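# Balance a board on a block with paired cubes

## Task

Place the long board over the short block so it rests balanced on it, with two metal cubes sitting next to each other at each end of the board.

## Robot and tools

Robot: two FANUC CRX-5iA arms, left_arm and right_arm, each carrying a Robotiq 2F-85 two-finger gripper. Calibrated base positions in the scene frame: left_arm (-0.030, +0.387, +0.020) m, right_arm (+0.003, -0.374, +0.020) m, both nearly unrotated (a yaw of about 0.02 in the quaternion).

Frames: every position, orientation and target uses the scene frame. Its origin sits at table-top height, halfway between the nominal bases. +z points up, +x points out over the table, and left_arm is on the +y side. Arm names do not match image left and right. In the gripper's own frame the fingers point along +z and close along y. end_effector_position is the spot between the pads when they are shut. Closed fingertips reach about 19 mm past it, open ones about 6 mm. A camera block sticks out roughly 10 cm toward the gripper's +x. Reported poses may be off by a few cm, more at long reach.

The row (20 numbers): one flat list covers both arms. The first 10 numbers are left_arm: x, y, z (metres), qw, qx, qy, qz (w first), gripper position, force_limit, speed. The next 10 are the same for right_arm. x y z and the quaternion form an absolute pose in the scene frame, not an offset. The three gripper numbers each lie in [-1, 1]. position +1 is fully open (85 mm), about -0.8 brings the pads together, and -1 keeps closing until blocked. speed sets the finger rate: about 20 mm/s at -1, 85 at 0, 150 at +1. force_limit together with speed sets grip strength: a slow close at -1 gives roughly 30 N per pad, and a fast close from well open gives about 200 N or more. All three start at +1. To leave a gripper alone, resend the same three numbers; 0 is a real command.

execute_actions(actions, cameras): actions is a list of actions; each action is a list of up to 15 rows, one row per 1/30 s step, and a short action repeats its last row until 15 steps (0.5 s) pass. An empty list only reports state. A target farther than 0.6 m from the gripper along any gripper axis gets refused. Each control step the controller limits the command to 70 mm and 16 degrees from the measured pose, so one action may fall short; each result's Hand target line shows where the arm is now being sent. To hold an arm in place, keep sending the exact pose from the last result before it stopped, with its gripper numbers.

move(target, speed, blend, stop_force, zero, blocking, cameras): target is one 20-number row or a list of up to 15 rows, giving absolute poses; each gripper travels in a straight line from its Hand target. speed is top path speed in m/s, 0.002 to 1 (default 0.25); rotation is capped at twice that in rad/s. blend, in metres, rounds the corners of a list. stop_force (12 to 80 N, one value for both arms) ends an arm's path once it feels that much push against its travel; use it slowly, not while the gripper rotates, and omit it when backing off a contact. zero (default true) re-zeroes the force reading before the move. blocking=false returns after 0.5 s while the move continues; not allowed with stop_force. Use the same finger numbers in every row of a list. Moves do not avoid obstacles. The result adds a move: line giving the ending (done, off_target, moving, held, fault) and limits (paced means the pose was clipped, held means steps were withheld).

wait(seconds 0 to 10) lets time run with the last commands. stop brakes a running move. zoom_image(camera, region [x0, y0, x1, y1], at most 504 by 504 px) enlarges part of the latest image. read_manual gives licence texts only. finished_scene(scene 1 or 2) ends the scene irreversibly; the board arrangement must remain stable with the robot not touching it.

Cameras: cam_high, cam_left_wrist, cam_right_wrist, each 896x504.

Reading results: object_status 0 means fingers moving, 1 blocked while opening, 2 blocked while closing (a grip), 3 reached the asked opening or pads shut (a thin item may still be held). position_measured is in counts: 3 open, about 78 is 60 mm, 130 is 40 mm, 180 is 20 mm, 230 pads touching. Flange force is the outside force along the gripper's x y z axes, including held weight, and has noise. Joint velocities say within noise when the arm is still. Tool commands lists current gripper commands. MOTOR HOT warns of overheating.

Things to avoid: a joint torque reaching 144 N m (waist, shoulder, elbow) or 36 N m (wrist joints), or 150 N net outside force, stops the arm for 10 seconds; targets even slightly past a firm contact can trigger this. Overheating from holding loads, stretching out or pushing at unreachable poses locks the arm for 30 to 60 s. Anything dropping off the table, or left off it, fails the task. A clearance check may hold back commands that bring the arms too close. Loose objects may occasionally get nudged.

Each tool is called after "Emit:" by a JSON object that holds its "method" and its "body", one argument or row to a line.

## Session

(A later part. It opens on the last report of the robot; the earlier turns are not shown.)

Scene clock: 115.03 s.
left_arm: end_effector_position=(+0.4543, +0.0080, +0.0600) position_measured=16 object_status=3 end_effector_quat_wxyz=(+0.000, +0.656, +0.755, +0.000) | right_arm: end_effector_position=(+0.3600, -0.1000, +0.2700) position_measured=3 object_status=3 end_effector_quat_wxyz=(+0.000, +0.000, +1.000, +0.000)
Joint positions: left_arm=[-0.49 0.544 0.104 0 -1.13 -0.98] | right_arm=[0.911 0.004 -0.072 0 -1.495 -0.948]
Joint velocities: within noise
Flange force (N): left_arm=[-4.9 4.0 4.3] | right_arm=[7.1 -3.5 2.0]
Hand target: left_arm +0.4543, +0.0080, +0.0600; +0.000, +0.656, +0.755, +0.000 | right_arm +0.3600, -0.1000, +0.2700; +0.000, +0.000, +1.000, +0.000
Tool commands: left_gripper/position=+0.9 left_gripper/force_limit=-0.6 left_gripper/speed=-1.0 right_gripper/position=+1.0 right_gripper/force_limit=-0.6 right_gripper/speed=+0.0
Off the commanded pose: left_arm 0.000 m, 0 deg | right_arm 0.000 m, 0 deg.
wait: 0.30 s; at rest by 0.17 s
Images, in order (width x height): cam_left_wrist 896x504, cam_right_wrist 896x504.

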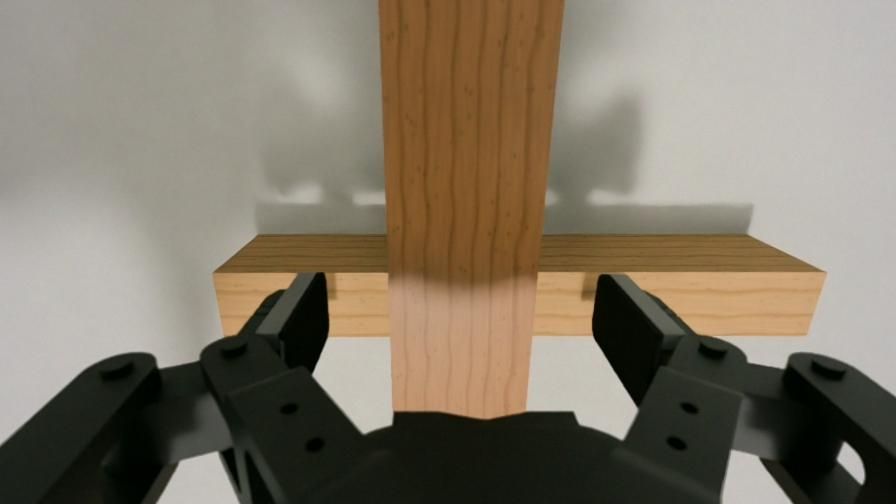

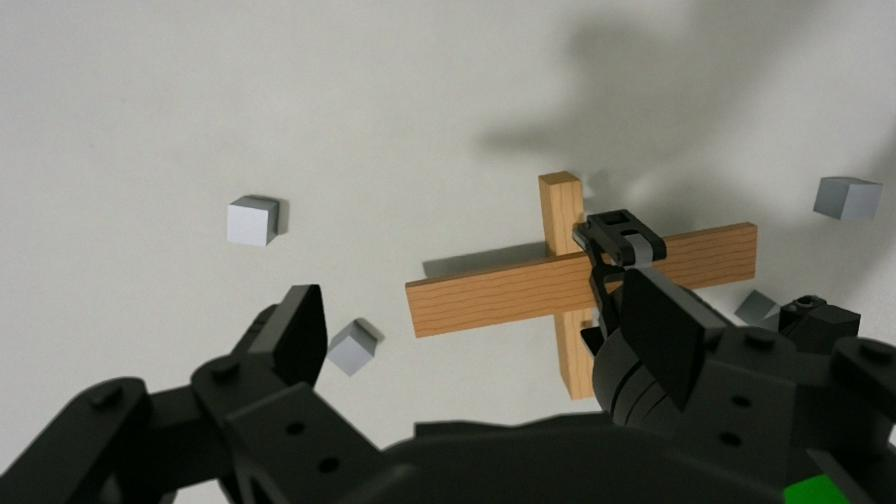

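Emit:
{"method": "move", "body": {
  "target": [
    [0.4543,0.008,0.0620,0,0.6561,0.7547,0,0.9,-0.6,-1,0.36,-0.10,0.27,0,0,1,0,1,-0.6,0],
    [0.4473,0.0565,0.0640,0.0854,0.6519,0.7499,-0.0743,0.9,-0.6,-1,0.36,-0.10,0.27,0,0,1,0,1,-0.6,0],
    [0.4473,0.0565,0.0475,0.0854,0.6519,0.7499,-0.0743,0.9,-0.6,-1,0.36,-0.10,0.27,0,0,1,0,1,-0.6,0]
  ],
  "speed": 0.06,
  "cameras": ["cam_left_wrist","cam_right_wrist"]
}}

Scene clock: 124.37 s.
left_arm: end_effector_position=(+0.4473, +0.0565, +0.0475) position_measured=16 object_status=3 end_effector_quat_wxyz=(+0.085, +0.652, +0.750, -0.074) | right_arm: end_effector_position=(+0.3600, -0.1000, +0.2700) position_measured=3 object_status=3 end_effector_quat_wxyz=(+0.000, +0.000, +1.000, +0.000)
Joint positions: left_arm=[-0.312 0.393 -0.257 0.278 -0.848 -1.335] | right_arm=[0.911 0.004 -0.072 0 -1.495 -0.948]
Joint velocities: within noise
Flange force (N): left_arm=[-2.9 3.7 6.0] | right_arm=[7.3 -4.5 1.9]
Hand target: left_arm +0.4473, +0.0565, +0.0475; +0.085, +0.652, +0.750, -0.074 | right_arm +0.3600, -0.1000, +0.2700; +0.000, +0.000, +1.000, +0.000
Off the commanded pose: left_arm 0.000 m, 0 deg | right_arm 0.000 m, 0 deg.
move: done
Images, in order (width x height): cam_left_wrist 896x504, cam_right_wrist 896x504.

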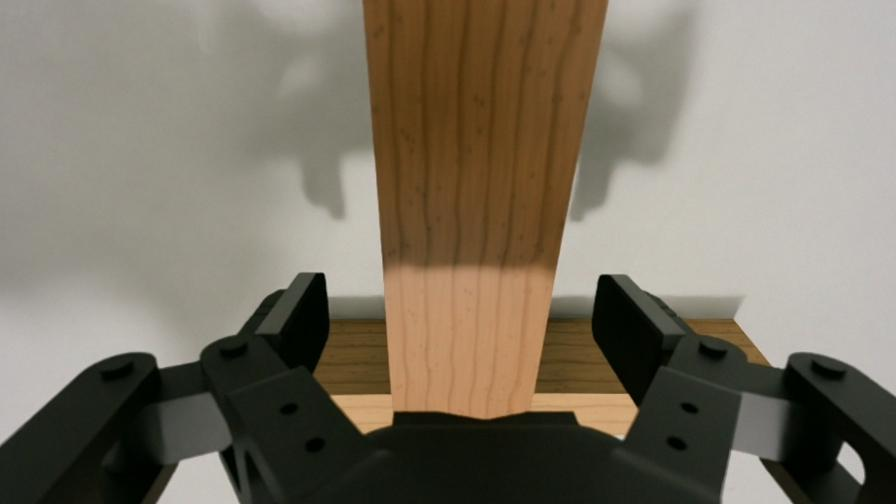

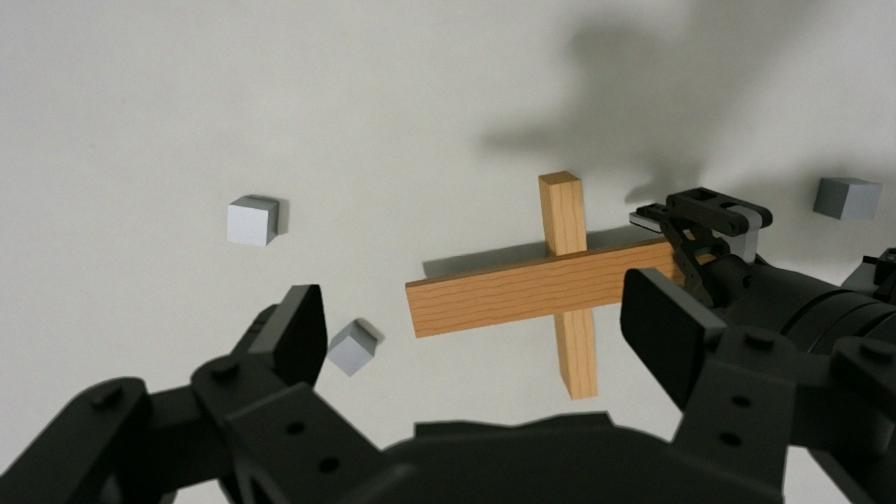

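Emit:
{"method": "move", "body": {
  "target": [
    [0.4473,0.0565,0.0475,0.0854,0.6519,0.7499,-0.0743,-1,-0.6,-1,0.36,-0.18,0.24,0,-0.3,0.954,0,1,-0.6,0],
    [0.4473,0.0565,0.0475,0.0854,0.6519,0.7499,-0.0743,-1,-0.6,-1,0.395,-0.258,0.12,0,-0.6428,0.7660,0,1,-0.6,0]
  ],
  "speed": 0.2,
  "blend": [0.03,0]
}}

Scene clock: 135.60 s.
left_arm: end_effector_position=(+0.4473, +0.0565, +0.0475) position_measured=119 object_status=2 end_effector_quat_wxyz=(+0.085, +0.652, +0.750, -0.074) | right_arm: end_effector_position=(+0.3950, -0.2580, +0.1200) position_measured=3 object_status=3 end_effector_quat_wxyz=(+0.000, -0.643, +0.766, +0.000)
Joint positions: left_arm=[-0.312 0.393 -0.257 0.278 -0.848 -1.335] | right_arm=[0.574 -0.005 -0.444 0 -1.132 0.785]
Joint velocities: within noise
Flange force (N): left_arm=[-1.0 3.7 4.5] | right_arm=[2.2 7.2 -0.6]
Hand target: left_arm +0.4473, +0.0565, +0.0475; +0.085, +0.652, +0.750, -0.074 | right_arm +0.3950, -0.2580, +0.1200; +0.000, -0.643, +0.766, +0.000
Off the commanded pose: left_arm 0.000 m, 0 deg | right_arm 0.000 m, 0 deg.
move: done; blend cut to 0 m at target 1

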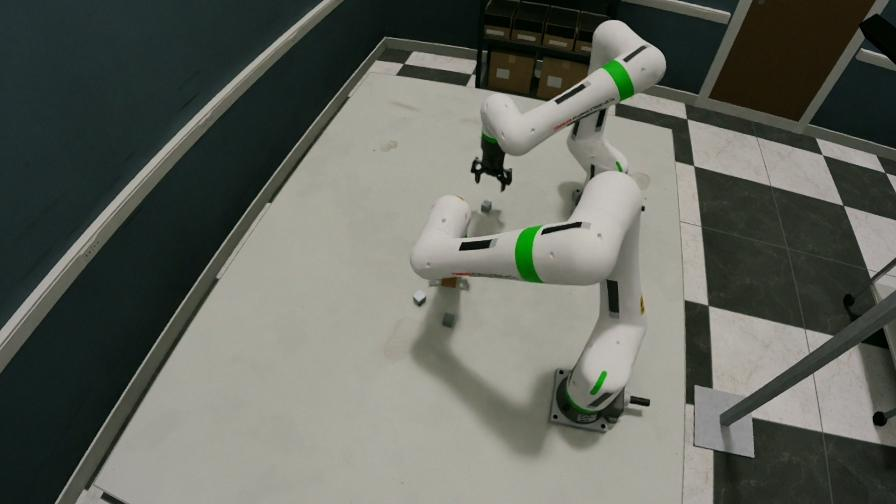

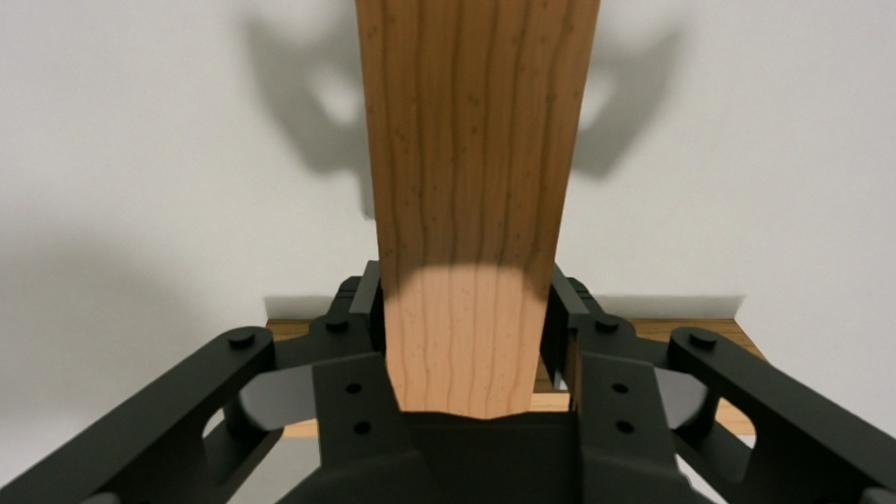

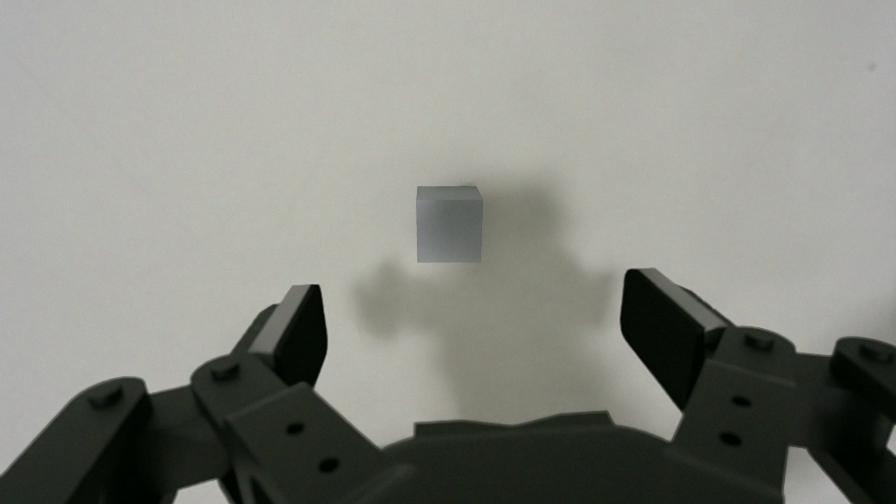

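Emit:
{"method": "move", "body": {
  "target": [
    [0.4473,0.0565,0.0475,0.0854,0.6519,0.7499,-0.0743,-1,-0.6,-1,0.3995,-0.2557,0.08,0,-0.6428,0.7660,0,1,-0.6,-1],
    [0.4473,0.0565,0.0475,0.0854,0.6519,0.7499,-0.0743,-1,-0.6,-1,0.3995,-0.2557,0.0215,0,-0.6428,0.7660,0,1,-0.6,-1],
    [0.4473,0.0565,0.0475,0.0854,0.6519,0.7499,-0.0743,-1,-0.6,-1,0.3995,-0.2557,0.0215,0,-0.6428,0.7660,0,-1,-0.6,-1]
  ],
  "speed": 0.12,
  "cameras": ["cam_right_wrist"]
}}

Emit:
{"method": "wait", "body": {
  "seconds": 0.2,
  "cameras": []
}}

Emit:
{"method": "move", "body": {
  "target": [
    [0.4473,0.0565,0.0475,0.0854,0.6519,0.7499,-0.0743,-1,-0.6,-1,0.3995,-0.2557,0.12,0,-0.6428,0.7660,0,-1,-0.6,-1],
    [0.4473,0.0565,0.0475,0.0854,0.6519,0.7499,-0.0743,-1,-0.6,-1,0.472,-0.119,0.12,0,-0.7547,0.6561,0,-1,-0.6,-1],
    [0.4473,0.0565,0.0475,0.0854,0.6519,0.7499,-0.0743,-1,-0.6,-1,0.472,-0.119,0.080,0,-0.7547,0.6561,0,-1,-0.6,-1]
  ],
  "speed": [0.12,0.2,0.08],
  "blend": [0.03,0,0]
}}

Emit:
{"method": "zoom_image", "body": {
  "camera": "cam_right_wrist",
  "region": [350, 180, 610, 440]
}}

Scene clock: 147.60 s.
left_arm: end_effector_position=(+0.4473, +0.0565, +0.0475) position_measured=119 object_status=2 end_effector_quat_wxyz=(+0.085, +0.652, +0.750, -0.074) | right_arm: end_effector_position=(+0.3995, -0.2557, +0.0215) position_measured=156 object_status=0 end_effector_quat_wxyz=(+0.000, -0.643, +0.766, +0.000)
Joint positions: left_arm=[-0.312 0.393 -0.257 0.278 -0.848 -1.335] | right_arm=[0.572 0.154 -0.543 0 -0.873 0.787]
Joint velocities: within noise
Flange force (N): left_arm=[-1.2 4.0 4.8] | right_arm=[3.1 9.7 -12.2]
Hand target: left_arm +0.4473, +0.0565, +0.0475; +0.085, +0.652, +0.750, -0.074 | right_arm +0.3995, -0.2557, +0.0215; +0.000, -0.643, +0.766, +0.000
Off the commanded pose: left_arm 0.000 m, 0 deg | right_arm 0.000 m, 0 deg.
move: done
Images, in order (width x height): cam_right_wrist 896x504.

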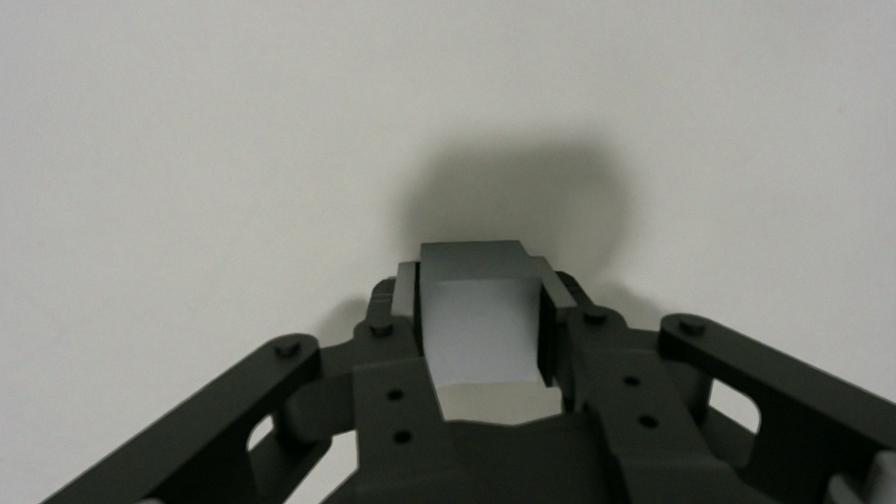

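Scene clock: 147.80 s.
left_arm: end_effector_position=(+0.4473, +0.0565, +0.0475) position_measured=119 object_status=2 end_effector_quat_wxyz=(+0.085, +0.652, +0.750, -0.074) | right_arm: end_effector_position=(+0.3995, -0.2557, +0.0215) position_measured=156 object_status=2 end_effector_quat_wxyz=(+0.000, -0.643, +0.766, +0.000)
Joint positions: left_arm=[-0.312 0.393 -0.257 0.278 -0.848 -1.335] | right_arm=[0.572 0.154 -0.543 0 -0.873 0.787]
Joint velocities: within noise
Flange force (N): left_arm=[-1.1 3.3 4.1] | right_arm=[3.3 9.9 -12.3]
Hand target: left_arm +0.4473, +0.0565, +0.0475; +0.085, +0.652, +0.750, -0.074 | right_arm +0.3995, -0.2557, +0.0215; +0.000, -0.643, +0.766, +0.000
Tool commands: left_gripper/position=-1.0 left_gripper/force_limit=-0.6 left_gripper/speed=-1.0 right_gripper/position=-1.0 right_gripper/force_limit=-0.6 right_gripper/speed=-1.0
Off the commanded pose: left_arm 0.000 m, 0 deg | right_arm 0.000 m, 0 deg.
wait: 0.20 s; at rest by 0.17 s
No camera images: "cameras" was empty.

Scene clock: 150.30 s.
left_arm: end_effector_position=(+0.4473, +0.0565, +0.0475) position_measured=119 object_status=2 end_effector_quat_wxyz=(+0.085, +0.652, +0.750, -0.074) | right_arm: end_effector_position=(+0.4720, -0.1190, +0.0800) position_measured=156 object_status=2 end_effector_quat_wxyz=(+0.000, +0.755, -0.656, +0.000)
Joint positions: left_arm=[-0.312 0.393 -0.257 0.278 -0.848 -1.335] | right_arm=[0.707 0.339 -0.143 0 -1.089 0.967]
Joint velocities: within noise
Flange force (N): left_arm=[-1.1 3.7 4.4] | right_arm=[2.2 8.8 -0.9]
Hand target: left_arm +0.4473, +0.0565, +0.0475; +0.085, +0.652, +0.750, -0.074 | right_arm +0.4720, -0.1190, +0.0800; +0.000, +0.755, -0.656, +0.000
Off the commanded pose: left_arm 0.000 m, 0 deg | right_arm 0.000 m, 0 deg.
move: done

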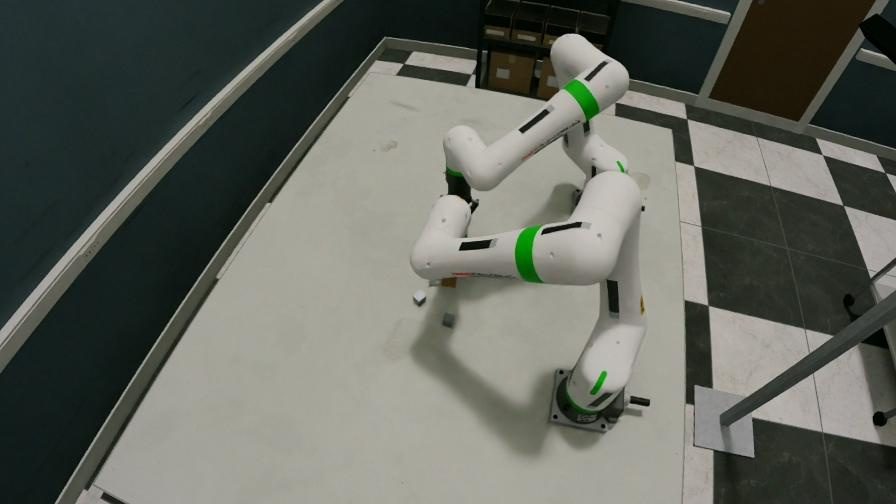

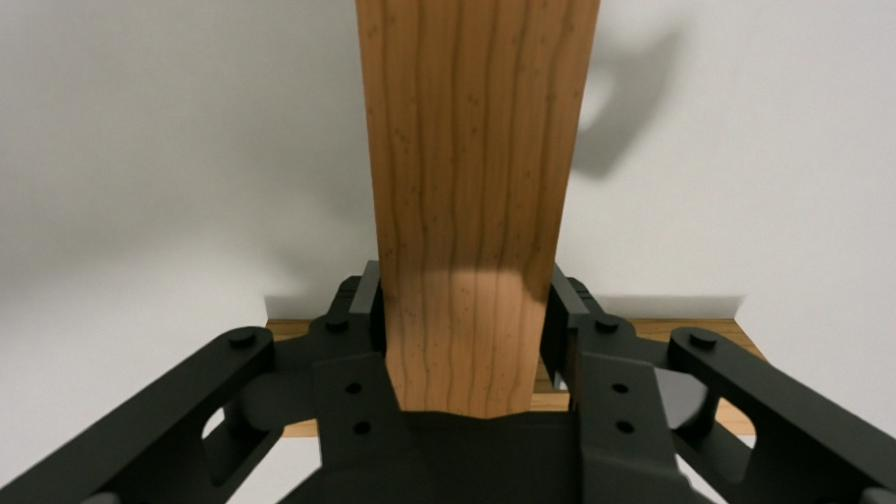

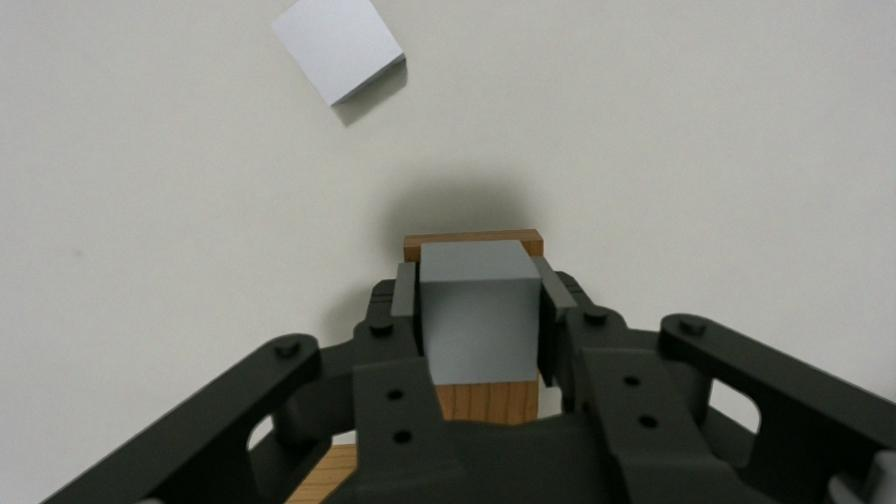

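Scaled by 1.938 from the camera's 896x504 image, which has a finer 1280x720 frame.

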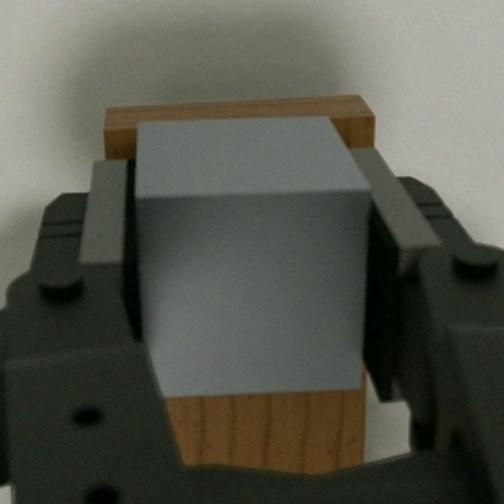

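Emit:
{"method": "move", "body": {
  "target": [0.4473,0.0565,0.0475,0.0854,0.6519,0.7499,-0.0743,-1,-0.6,-1,0.4697,-0.1133,0.0775,0,-0.7547,0.6561,0,-1,-0.6,-1],
  "speed": 0.05,
  "cameras": []
}}

Emit:
{"method": "move", "body": {
  "target": [0.4473,0.0565,0.0475,0.0854,0.6519,0.7499,-0.0743,-1,-0.6,-1,0.4697,-0.1133,0.067,0,-0.7547,0.6561,0,-1,-0.6,-1],
  "speed": 0.006,
  "stop_force": 12,
  "cameras": ["cam_right_wrist","cam_left_wrist"]
}}

Emit:
{"method": "zoom_image", "body": {
  "camera": "cam_right_wrist",
  "region": [350, 180, 610, 440]
}}

Scene clock: 158.90 s.
left_arm: end_effector_position=(+0.4473, +0.0565, +0.0475) position_measured=119 object_status=2 end_effector_quat_wxyz=(+0.085, +0.652, +0.750, -0.074) | right_arm: end_effector_position=(+0.4697, -0.1133, +0.0775) position_measured=156 object_status=2 end_effector_quat_wxyz=(+0.000, +0.755, -0.656, +0.000)
Joint positions: left_arm=[-0.312 0.393 -0.257 0.278 -0.848 -1.335] | right_arm=[0.718 0.344 -0.143 0 -1.084 0.955]
Joint velocities: within noise
Flange force (N): left_arm=[-1.0 3.6 4.3] | right_arm=[1.9 7.8 -0.8]
Hand target: left_arm +0.4473, +0.0565, +0.0475; +0.085, +0.652, +0.750, -0.074 | right_arm +0.4697, -0.1133, +0.0775; +0.000, +0.755, -0.656, +0.000
Off the commanded pose: left_arm 0.000 m, 0 deg | right_arm 0.000 m, 0 deg.
move: done
No camera images: "cameras" was empty.

Scene clock: 160.20 s.
left_arm: end_effector_position=(+0.4473, +0.0565, +0.0475) position_measured=119 object_status=2 end_effector_quat_wxyz=(+0.085, +0.652, +0.750, -0.074) | right_arm: end_effector_position=(+0.4697, -0.1133, +0.0732) position_measured=156 object_status=2 end_effector_quat_wxyz=(+0.000, +0.755, -0.656, +0.000)
Joint positions: left_arm=[-0.312 0.393 -0.257 0.278 -0.848 -1.335] | right_arm=[0.718 0.349 -0.148 0 -1.074 0.955]
Joint velocities: within noise
Flange force (N): left_arm=[-0.6 -3.5 -22.6] | right_arm=[4.4 9.6 -15.6]
Hand target: left_arm +0.4473, +0.0565, +0.0475; +0.085, +0.652, +0.750, -0.074 | right_arm +0.4697, -0.1133, +0.0732; +0.000, +0.755, -0.656, +0.000
Off the commanded pose: left_arm 0.000 m, 0 deg | right_arm 0.006 m, 0 deg.
move: contact (right_arm)
Images, in order (width x height): cam_left_wrist 896x504, cam_right_wrist 896x504.

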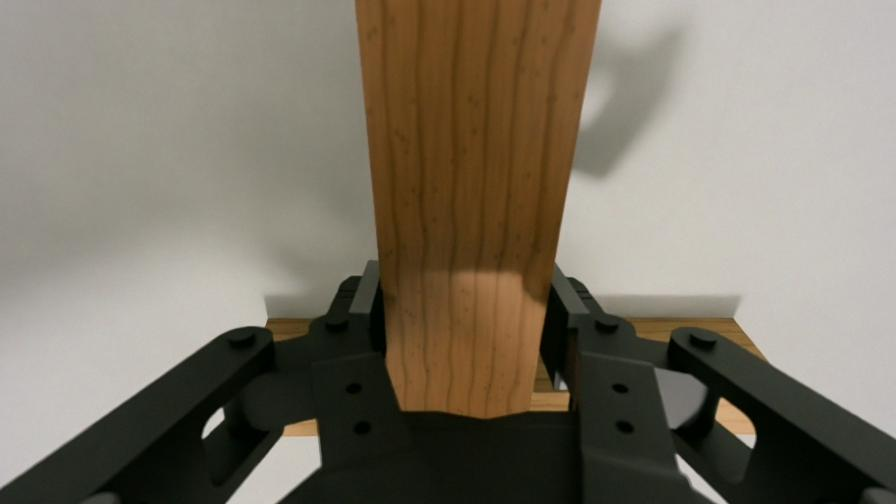

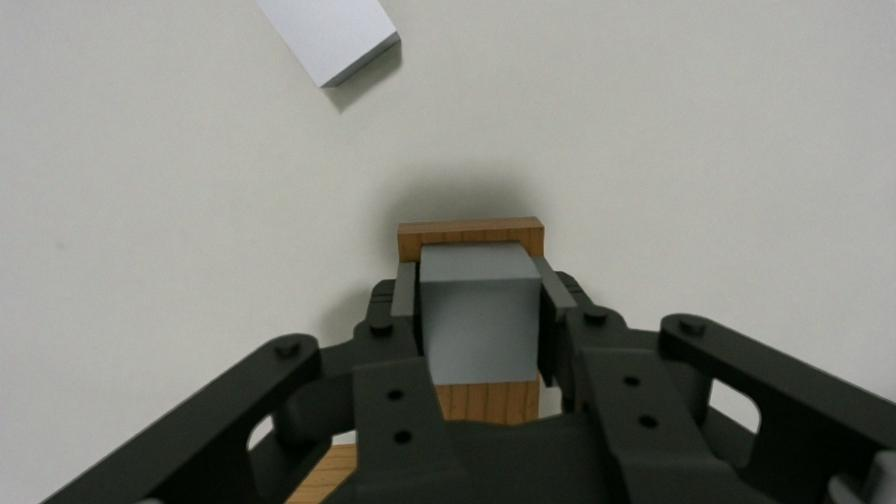

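Scaled by 1.938 from the camera's 896x504 image, which has a finer 1280x720 frame.

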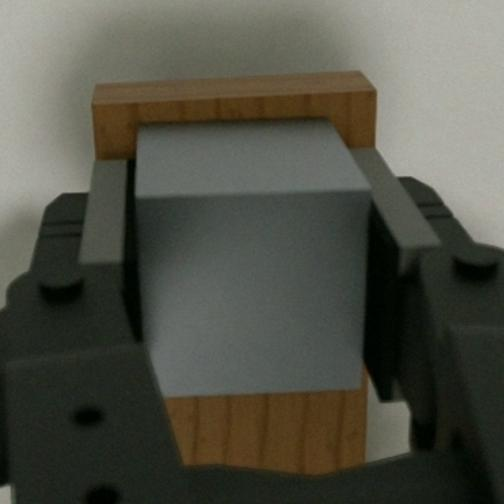

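Emit:
{"method": "move", "body": {
  "target": [
    [0.4473,0.0565,0.0475,0.0854,0.6519,0.7499,-0.0743,-1,-0.6,-1,0.4697,-0.1133,0.0740,0,-0.7547,0.6561,0,-1,-0.6,-1],
    [0.4473,0.0565,0.0475,0.0854,0.6519,0.7499,-0.0743,-1,-0.6,-1,0.4697,-0.1133,0.0740,0,-0.7547,0.6561,0,0.05,-0.6,-1]
  ],
  "speed": 0.01,
  "cameras": ["cam_right_wrist"]
}}

Emit:
{"method": "wait", "body": {
  "seconds": 0.2,
  "cameras": []
}}

Emit:
{"method": "move", "body": {
  "target": [
    [0.4473,0.0565,0.0475,0.0854,0.6519,0.7499,-0.0743,-1,-0.6,-1,0.4697,-0.1133,0.135,0,-0.7547,0.6561,0,0.05,-0.6,0],
    [0.4473,0.0565,0.0475,0.0854,0.6519,0.7499,-0.0743,-1,-0.6,-1,0.525,-0.188,0.12,0,-0.9082,0.4187,0,0.05,-0.6,0],
    [0.4473,0.0565,0.0475,0.0854,0.6519,0.7499,-0.0743,-1,-0.6,-1,0.525,-0.188,0.12,0,-0.9082,0.4187,0,1,-0.6,0]
  ],
  "speed": [0.1,0.2,0.2]
}}

Scene clock: 173.03 s.
left_arm: end_effector_position=(+0.4473, +0.0565, +0.0475) position_measured=119 object_status=2 end_effector_quat_wxyz=(+0.085, +0.652, +0.750, -0.074) | right_arm: end_effector_position=(+0.4697, -0.1133, +0.0740) position_measured=123 object_status=0 end_effector_quat_wxyz=(+0.000, +0.755, -0.656, +0.000)
Joint positions: left_arm=[-0.312 0.393 -0.257 0.278 -0.848 -1.335] | right_arm=[0.718 0.348 -0.147 0 -1.076 0.955]
Joint velocities: within noise
Flange force (N): left_arm=[-2.2 4.0 3.1] | right_arm=[2.0 8.5 -1.4]
Hand target: left_arm +0.4473, +0.0565, +0.0475; +0.085, +0.652, +0.750, -0.074 | right_arm +0.4697, -0.1133, +0.0740; +0.000, +0.755, -0.656, +0.000
Off the commanded pose: left_arm 0.000 m, 0 deg | right_arm 0.000 m, 0 deg.
move: done
Images, in order (width x height): cam_right_wrist 896x504.

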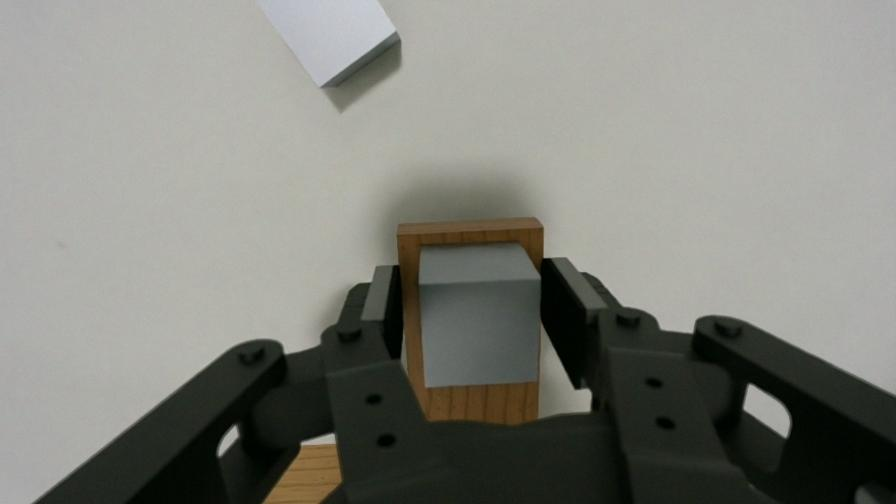

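Scene clock: 173.23 s.
left_arm: end_effector_position=(+0.4473, +0.0565, +0.0475) position_measured=119 object_status=2 end_effector_quat_wxyz=(+0.085, +0.652, +0.750, -0.074) | right_arm: end_effector_position=(+0.4697, -0.1133, +0.0740) position_measured=123 object_status=3 end_effector_quat_wxyz=(+0.000, +0.755, -0.656, +0.000)
Joint positions: left_arm=[-0.312 0.393 -0.257 0.278 -0.848 -1.335] | right_arm=[0.718 0.348 -0.147 0 -1.076 0.955]
Joint velocities: within noise
Flange force (N): left_arm=[-2.2 3.6 3.0] | right_arm=[2.4 8.5 -1.5]
Hand target: left_arm +0.4473, +0.0565, +0.0475; +0.085, +0.652, +0.750, -0.074 | right_arm +0.4697, -0.1133, +0.0740; +0.000, +0.755, -0.656, +0.000
Tool commands: left_gripper/position=-1.0 left_gripper/force_limit=-0.6 left_gripper/speed=-1.0 right_gripper/position=+0.05 right_gripper/force_limit=-0.6 right_gripper/speed=-1.0
Off the commanded pose: left_arm 0.000 m, 0 deg | right_arm 0.000 m, 0 deg.
wait: 0.20 s; at rest by 0.17 s
No camera images: "cameras" was empty.

Scene clock: 176.53 s.
left_arm: end_effector_position=(+0.4473, +0.0565, +0.0475) position_measured=119 object_status=2 end_effector_quat_wxyz=(+0.085, +0.652, +0.750, -0.074) | right_arm: end_effector_position=(+0.5250, -0.1880, +0.1200) position_measured=3 object_status=0 end_effector_quat_wxyz=(+0.000, +0.908, -0.419, +0.000)
Joint positions: left_arm=[-0.312 0.393 -0.257 0.278 -0.848 -1.335] | right_arm=[0.542 0.345 -0.032 0 -1.193 1.699]
Joint velocities: within noise
Flange force (N): left_arm=[-2.5 4.2 3.6] | right_arm=[-3.9 8.2 -1.3]
Hand target: left_arm +0.4473, +0.0565, +0.0475; +0.085, +0.652, +0.750, -0.074 | right_arm +0.5250, -0.1880, +0.1200; +0.000, +0.908, -0.419, +0.000
Off the commanded pose: left_arm 0.000 m, 0 deg | right_arm 0.000 m, 0 deg.
move: done

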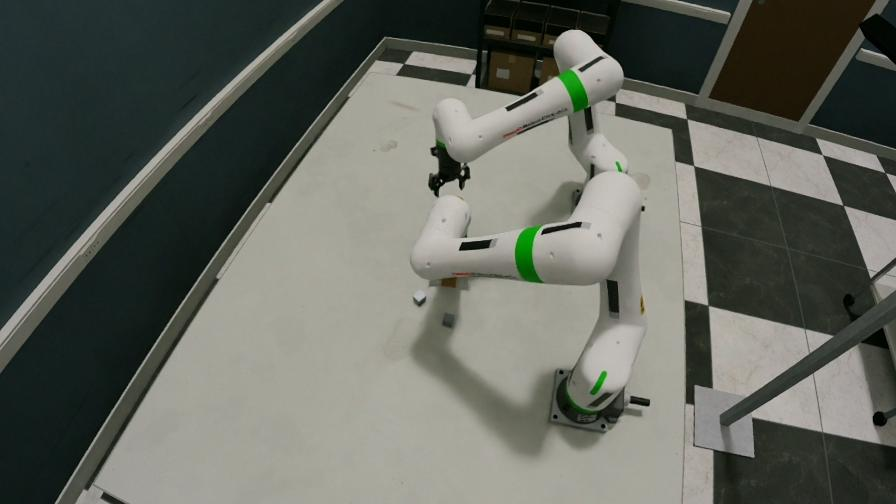

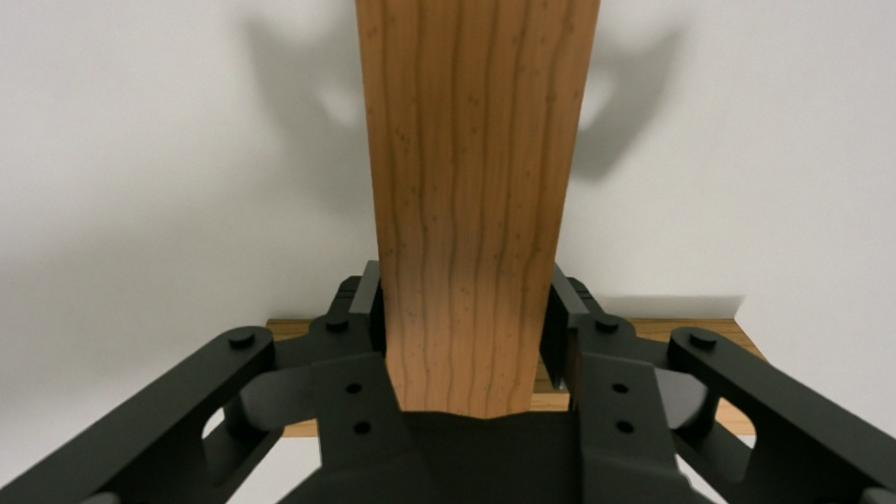

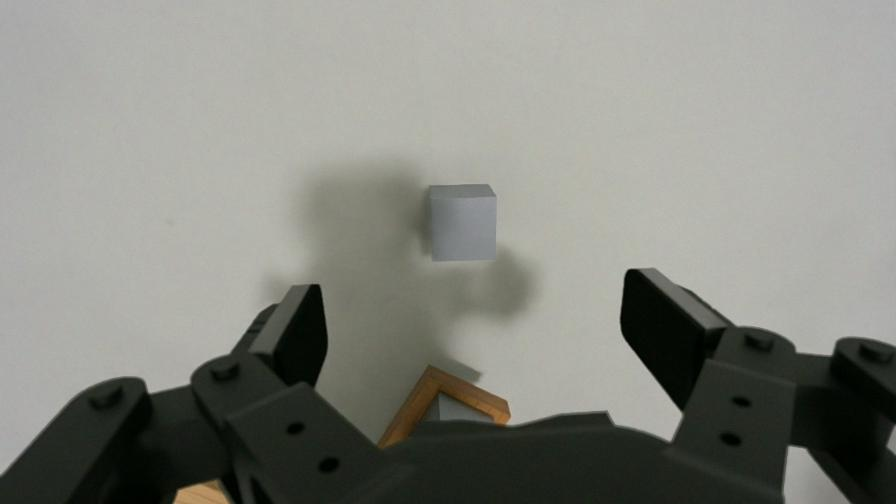

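Emit:
{"method": "move", "body": {
  "target": [
    [0.4473,0.0565,0.0475,0.0854,0.6519,0.7499,-0.0743,-1,-0.6,-1,0.522,-0.1877,0.08,0,-0.9082,0.4187,0,1,-0.6,-1],
    [0.4473,0.0565,0.0475,0.0854,0.6519,0.7499,-0.0743,-1,-0.6,-1,0.522,-0.1877,0.0215,0,-0.9082,0.4187,0,1,-0.6,-1],
    [0.4473,0.0565,0.0475,0.0854,0.6519,0.7499,-0.0743,-1,-0.6,-1,0.522,-0.1877,0.0215,0,-0.9082,0.4187,0,-1,-0.6,-1]
  ],
  "speed": 0.12,
  "cameras": ["cam_right_wrist"]
}}

Emit:
{"method": "wait", "body": {
  "seconds": 0.2,
  "cameras": []
}}

Emit:
{"method": "move", "body": {
  "target": [
    [0.4473,0.0565,0.0475,0.0854,0.6519,0.7499,-0.0743,-1,-0.6,-1,0.522,-0.1877,0.13,0,-0.9082,0.4187,0,-1,-0.6,-1],
    [0.4473,0.0565,0.0475,0.0854,0.6519,0.7499,-0.0743,-1,-0.6,-1,0.4651,-0.0806,0.13,0,-0.7547,0.6561,0,-1,-0.6,-1],
    [0.4473,0.0565,0.0475,0.0854,0.6519,0.7499,-0.0743,-1,-0.6,-1,0.4651,-0.0806,0.0775,0,-0.7547,0.6561,0,-1,-0.6,-1]
  ],
  "speed": [0.12,0.2,0.06],
  "blend": [0.02,0,0]
}}

Emit:
{"method": "zoom_image", "body": {
  "camera": "cam_right_wrist",
  "region": [350, 80, 650, 440]
}}

Scene clock: 190.03 s.
left_arm: end_effector_position=(+0.4473, +0.0565, +0.0475) position_measured=119 object_status=2 end_effector_quat_wxyz=(+0.085, +0.652, +0.750, -0.074) | right_arm: end_effector_position=(+0.5220, -0.1877, +0.0215) position_measured=156 object_status=2 end_effector_quat_wxyz=(+0.000, +0.908, -0.419, +0.000)
Joint positions: left_arm=[-0.312 0.393 -0.257 0.278 -0.848 -1.335] | right_arm=[0.546 0.451 -0.141 0 -0.978 1.695]
Joint velocities: within noise
Flange force (N): left_arm=[-2.2 3.6 2.8] | right_arm=[-4.0 8.2 -7.4]
Hand target: left_arm +0.4473, +0.0565, +0.0475; +0.085, +0.652, +0.750, -0.074 | right_arm +0.5220, -0.1877, +0.0215; +0.000, +0.908, -0.419, +0.000
Off the commanded pose: left_arm 0.000 m, 0 deg | right_arm 0.000 m, 0 deg.
move: done
Images, in order (width x height): cam_right_wrist 896x504.

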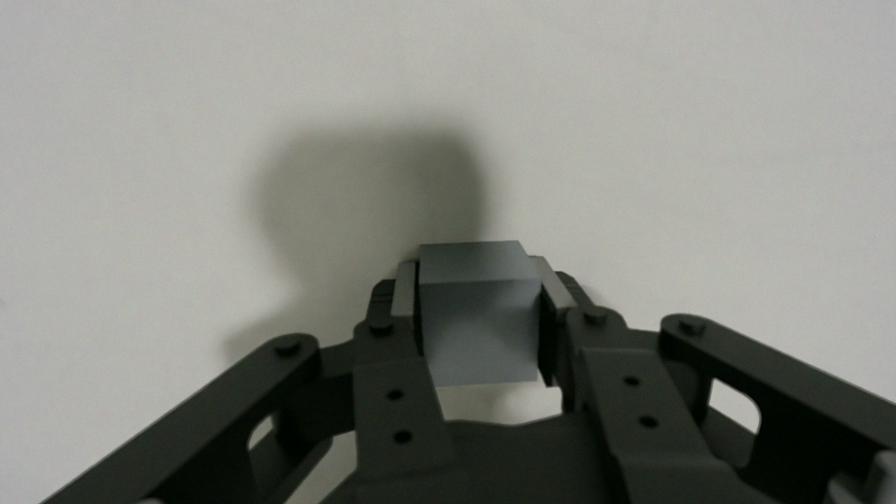

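Scene clock: 190.23 s.
left_arm: end_effector_position=(+0.4473, +0.0565, +0.0475) position_measured=119 object_status=2 end_effector_quat_wxyz=(+0.085, +0.652, +0.750, -0.074) | right_arm: end_effector_position=(+0.5220, -0.1877, +0.0215) position_measured=156 object_status=2 end_effector_quat_wxyz=(+0.000, +0.908, -0.419, +0.000)
Joint positions: left_arm=[-0.312 0.393 -0.257 0.278 -0.848 -1.335] | right_arm=[0.546 0.451 -0.141 0 -0.978 1.695]
Joint velocities: within noise
Flange force (N): left_arm=[-2.2 3.9 3.2] | right_arm=[-4.5 8.4 -7.6]
Hand target: left_arm +0.4473, +0.0565, +0.0475; +0.085, +0.652, +0.750, -0.074 | right_arm +0.5220, -0.1877, +0.0215; +0.000, +0.908, -0.419, +0.000
Tool commands: left_gripper/position=-1.0 left_gripper/force_limit=-0.6 left_gripper/speed=-1.0 right_gripper/position=-1.0 right_gripper/force_limit=-0.6 right_gripper/speed=-1.0
Off the commanded pose: left_arm 0.000 m, 0 deg | right_arm 0.000 m, 0 deg.
wait: 0.20 s; at rest by 0.17 s
No camera images: "cameras" was empty.

Scene clock: 193.77 s.
left_arm: end_effector_position=(+0.4473, +0.0565, +0.0475) position_measured=119 object_status=2 end_effector_quat_wxyz=(+0.085, +0.652, +0.750, -0.074) | right_arm: end_effector_position=(+0.4651, -0.0806, +0.0775) position_measured=156 object_status=2 end_effector_quat_wxyz=(+0.000, +0.755, -0.656, +0.000)
Joint positions: left_arm=[-0.312 0.393 -0.257 0.278 -0.848 -1.335] | right_arm=[0.769 0.372 -0.104 0 -1.095 0.905]
Joint velocities: within noise
Flange force (N): left_arm=[-2.4 3.7 2.5] | right_arm=[2.6 8.2 -0.7]
Hand target: left_arm +0.4473, +0.0565, +0.0475; +0.085, +0.652, +0.750, -0.074 | right_arm +0.4651, -0.0806, +0.0775; +0.000, +0.755, -0.656, +0.000
Off the commanded pose: left_arm 0.000 m, 0 deg | right_arm 0.000 m, 0 deg.
move: done

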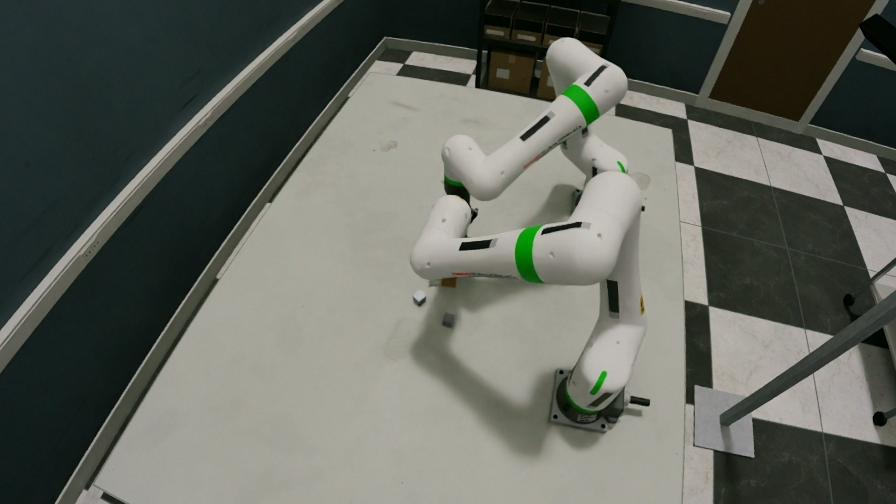

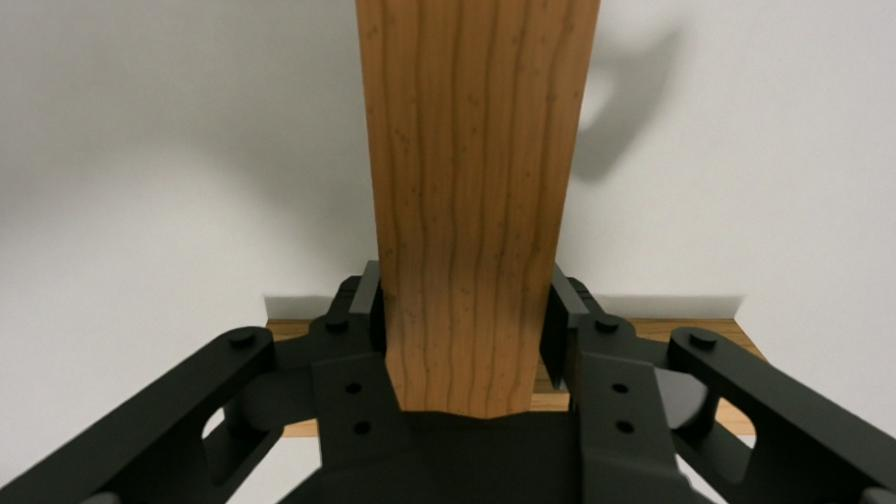

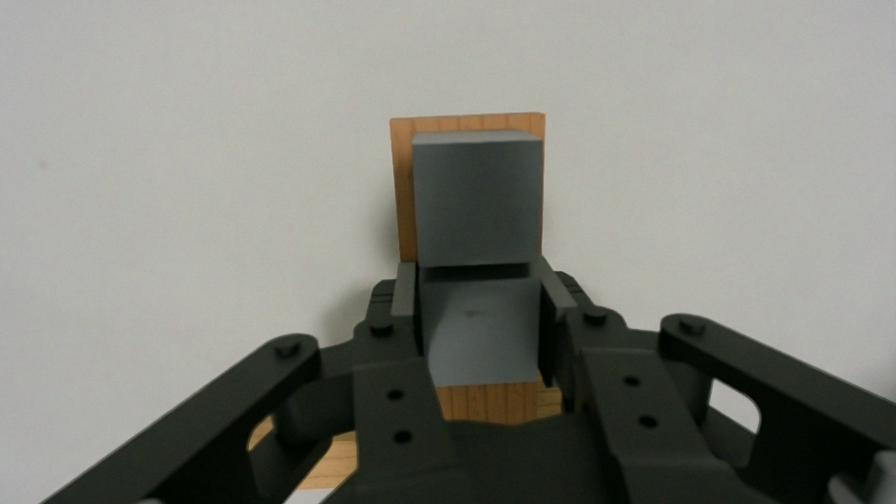

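Scaled by 1.400 from the camera's 896x504 image, which has a finer 1280x720 frame.

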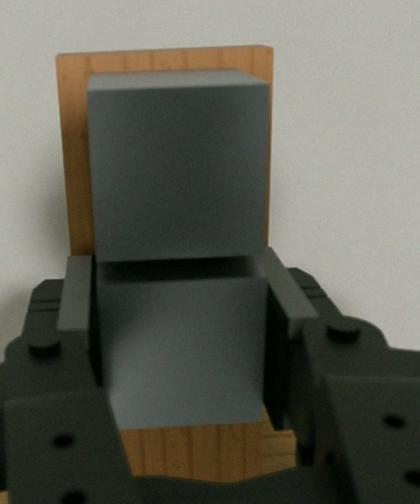

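Emit:
{"method": "move", "body": {
  "target": [0.4473,0.0565,0.0475,0.0854,0.6519,0.7499,-0.0743,-1,-0.6,-1,0.4651,-0.0806,0.067,0,-0.7547,0.6561,0,-1,-0.6,-1],
  "speed": 0.006,
  "stop_force": 12,
  "cameras": ["cam_right_wrist"]
}}

Scene clock: 199.37 s.
left_arm: end_effector_position=(+0.4473, +0.0565, +0.0475) position_measured=119 object_status=2 end_effector_quat_wxyz=(+0.085, +0.652, +0.750, -0.074) | right_arm: end_effector_position=(+0.4652, -0.0806, +0.0729) position_measured=156 object_status=2 end_effector_quat_wxyz=(+0.000, +0.755, -0.656, +0.000)
Joint positions: left_arm=[-0.312 0.393 -0.257 0.278 -0.848 -1.335] | right_arm=[0.769 0.378 -0.108 0 -1.085 0.905]
Joint velocities: within noise
Flange force (N): left_arm=[-2.3 -1.0 -15.5] | right_arm=[4.4 10.6 -16.6]
Hand target: left_arm +0.4473, +0.0565, +0.0475; +0.085, +0.652, +0.750, -0.074 | right_arm +0.4651, -0.0806, +0.0729; +0.000, +0.755, -0.656, +0.000
Off the commanded pose: left_arm 0.000 m, 0 deg | right_arm 0.006 m, 0 deg.
move: contact (right_arm)
Images, in order (width x height): cam_right_wrist 896x504.

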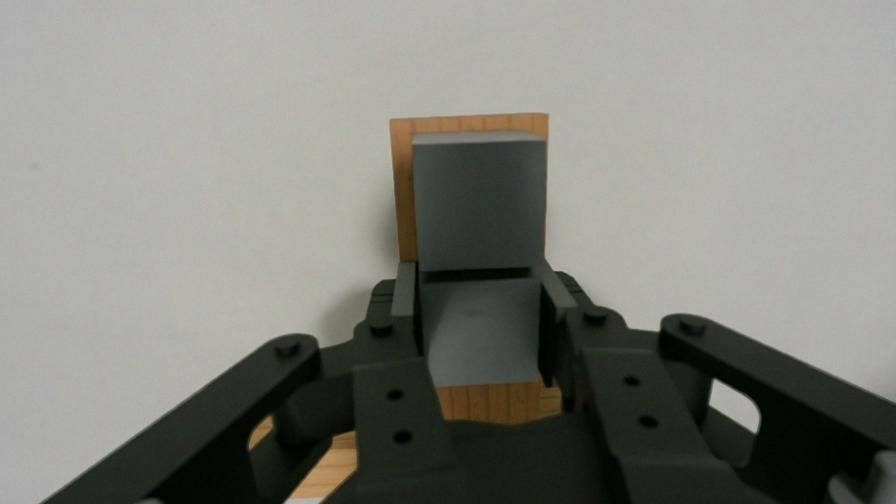

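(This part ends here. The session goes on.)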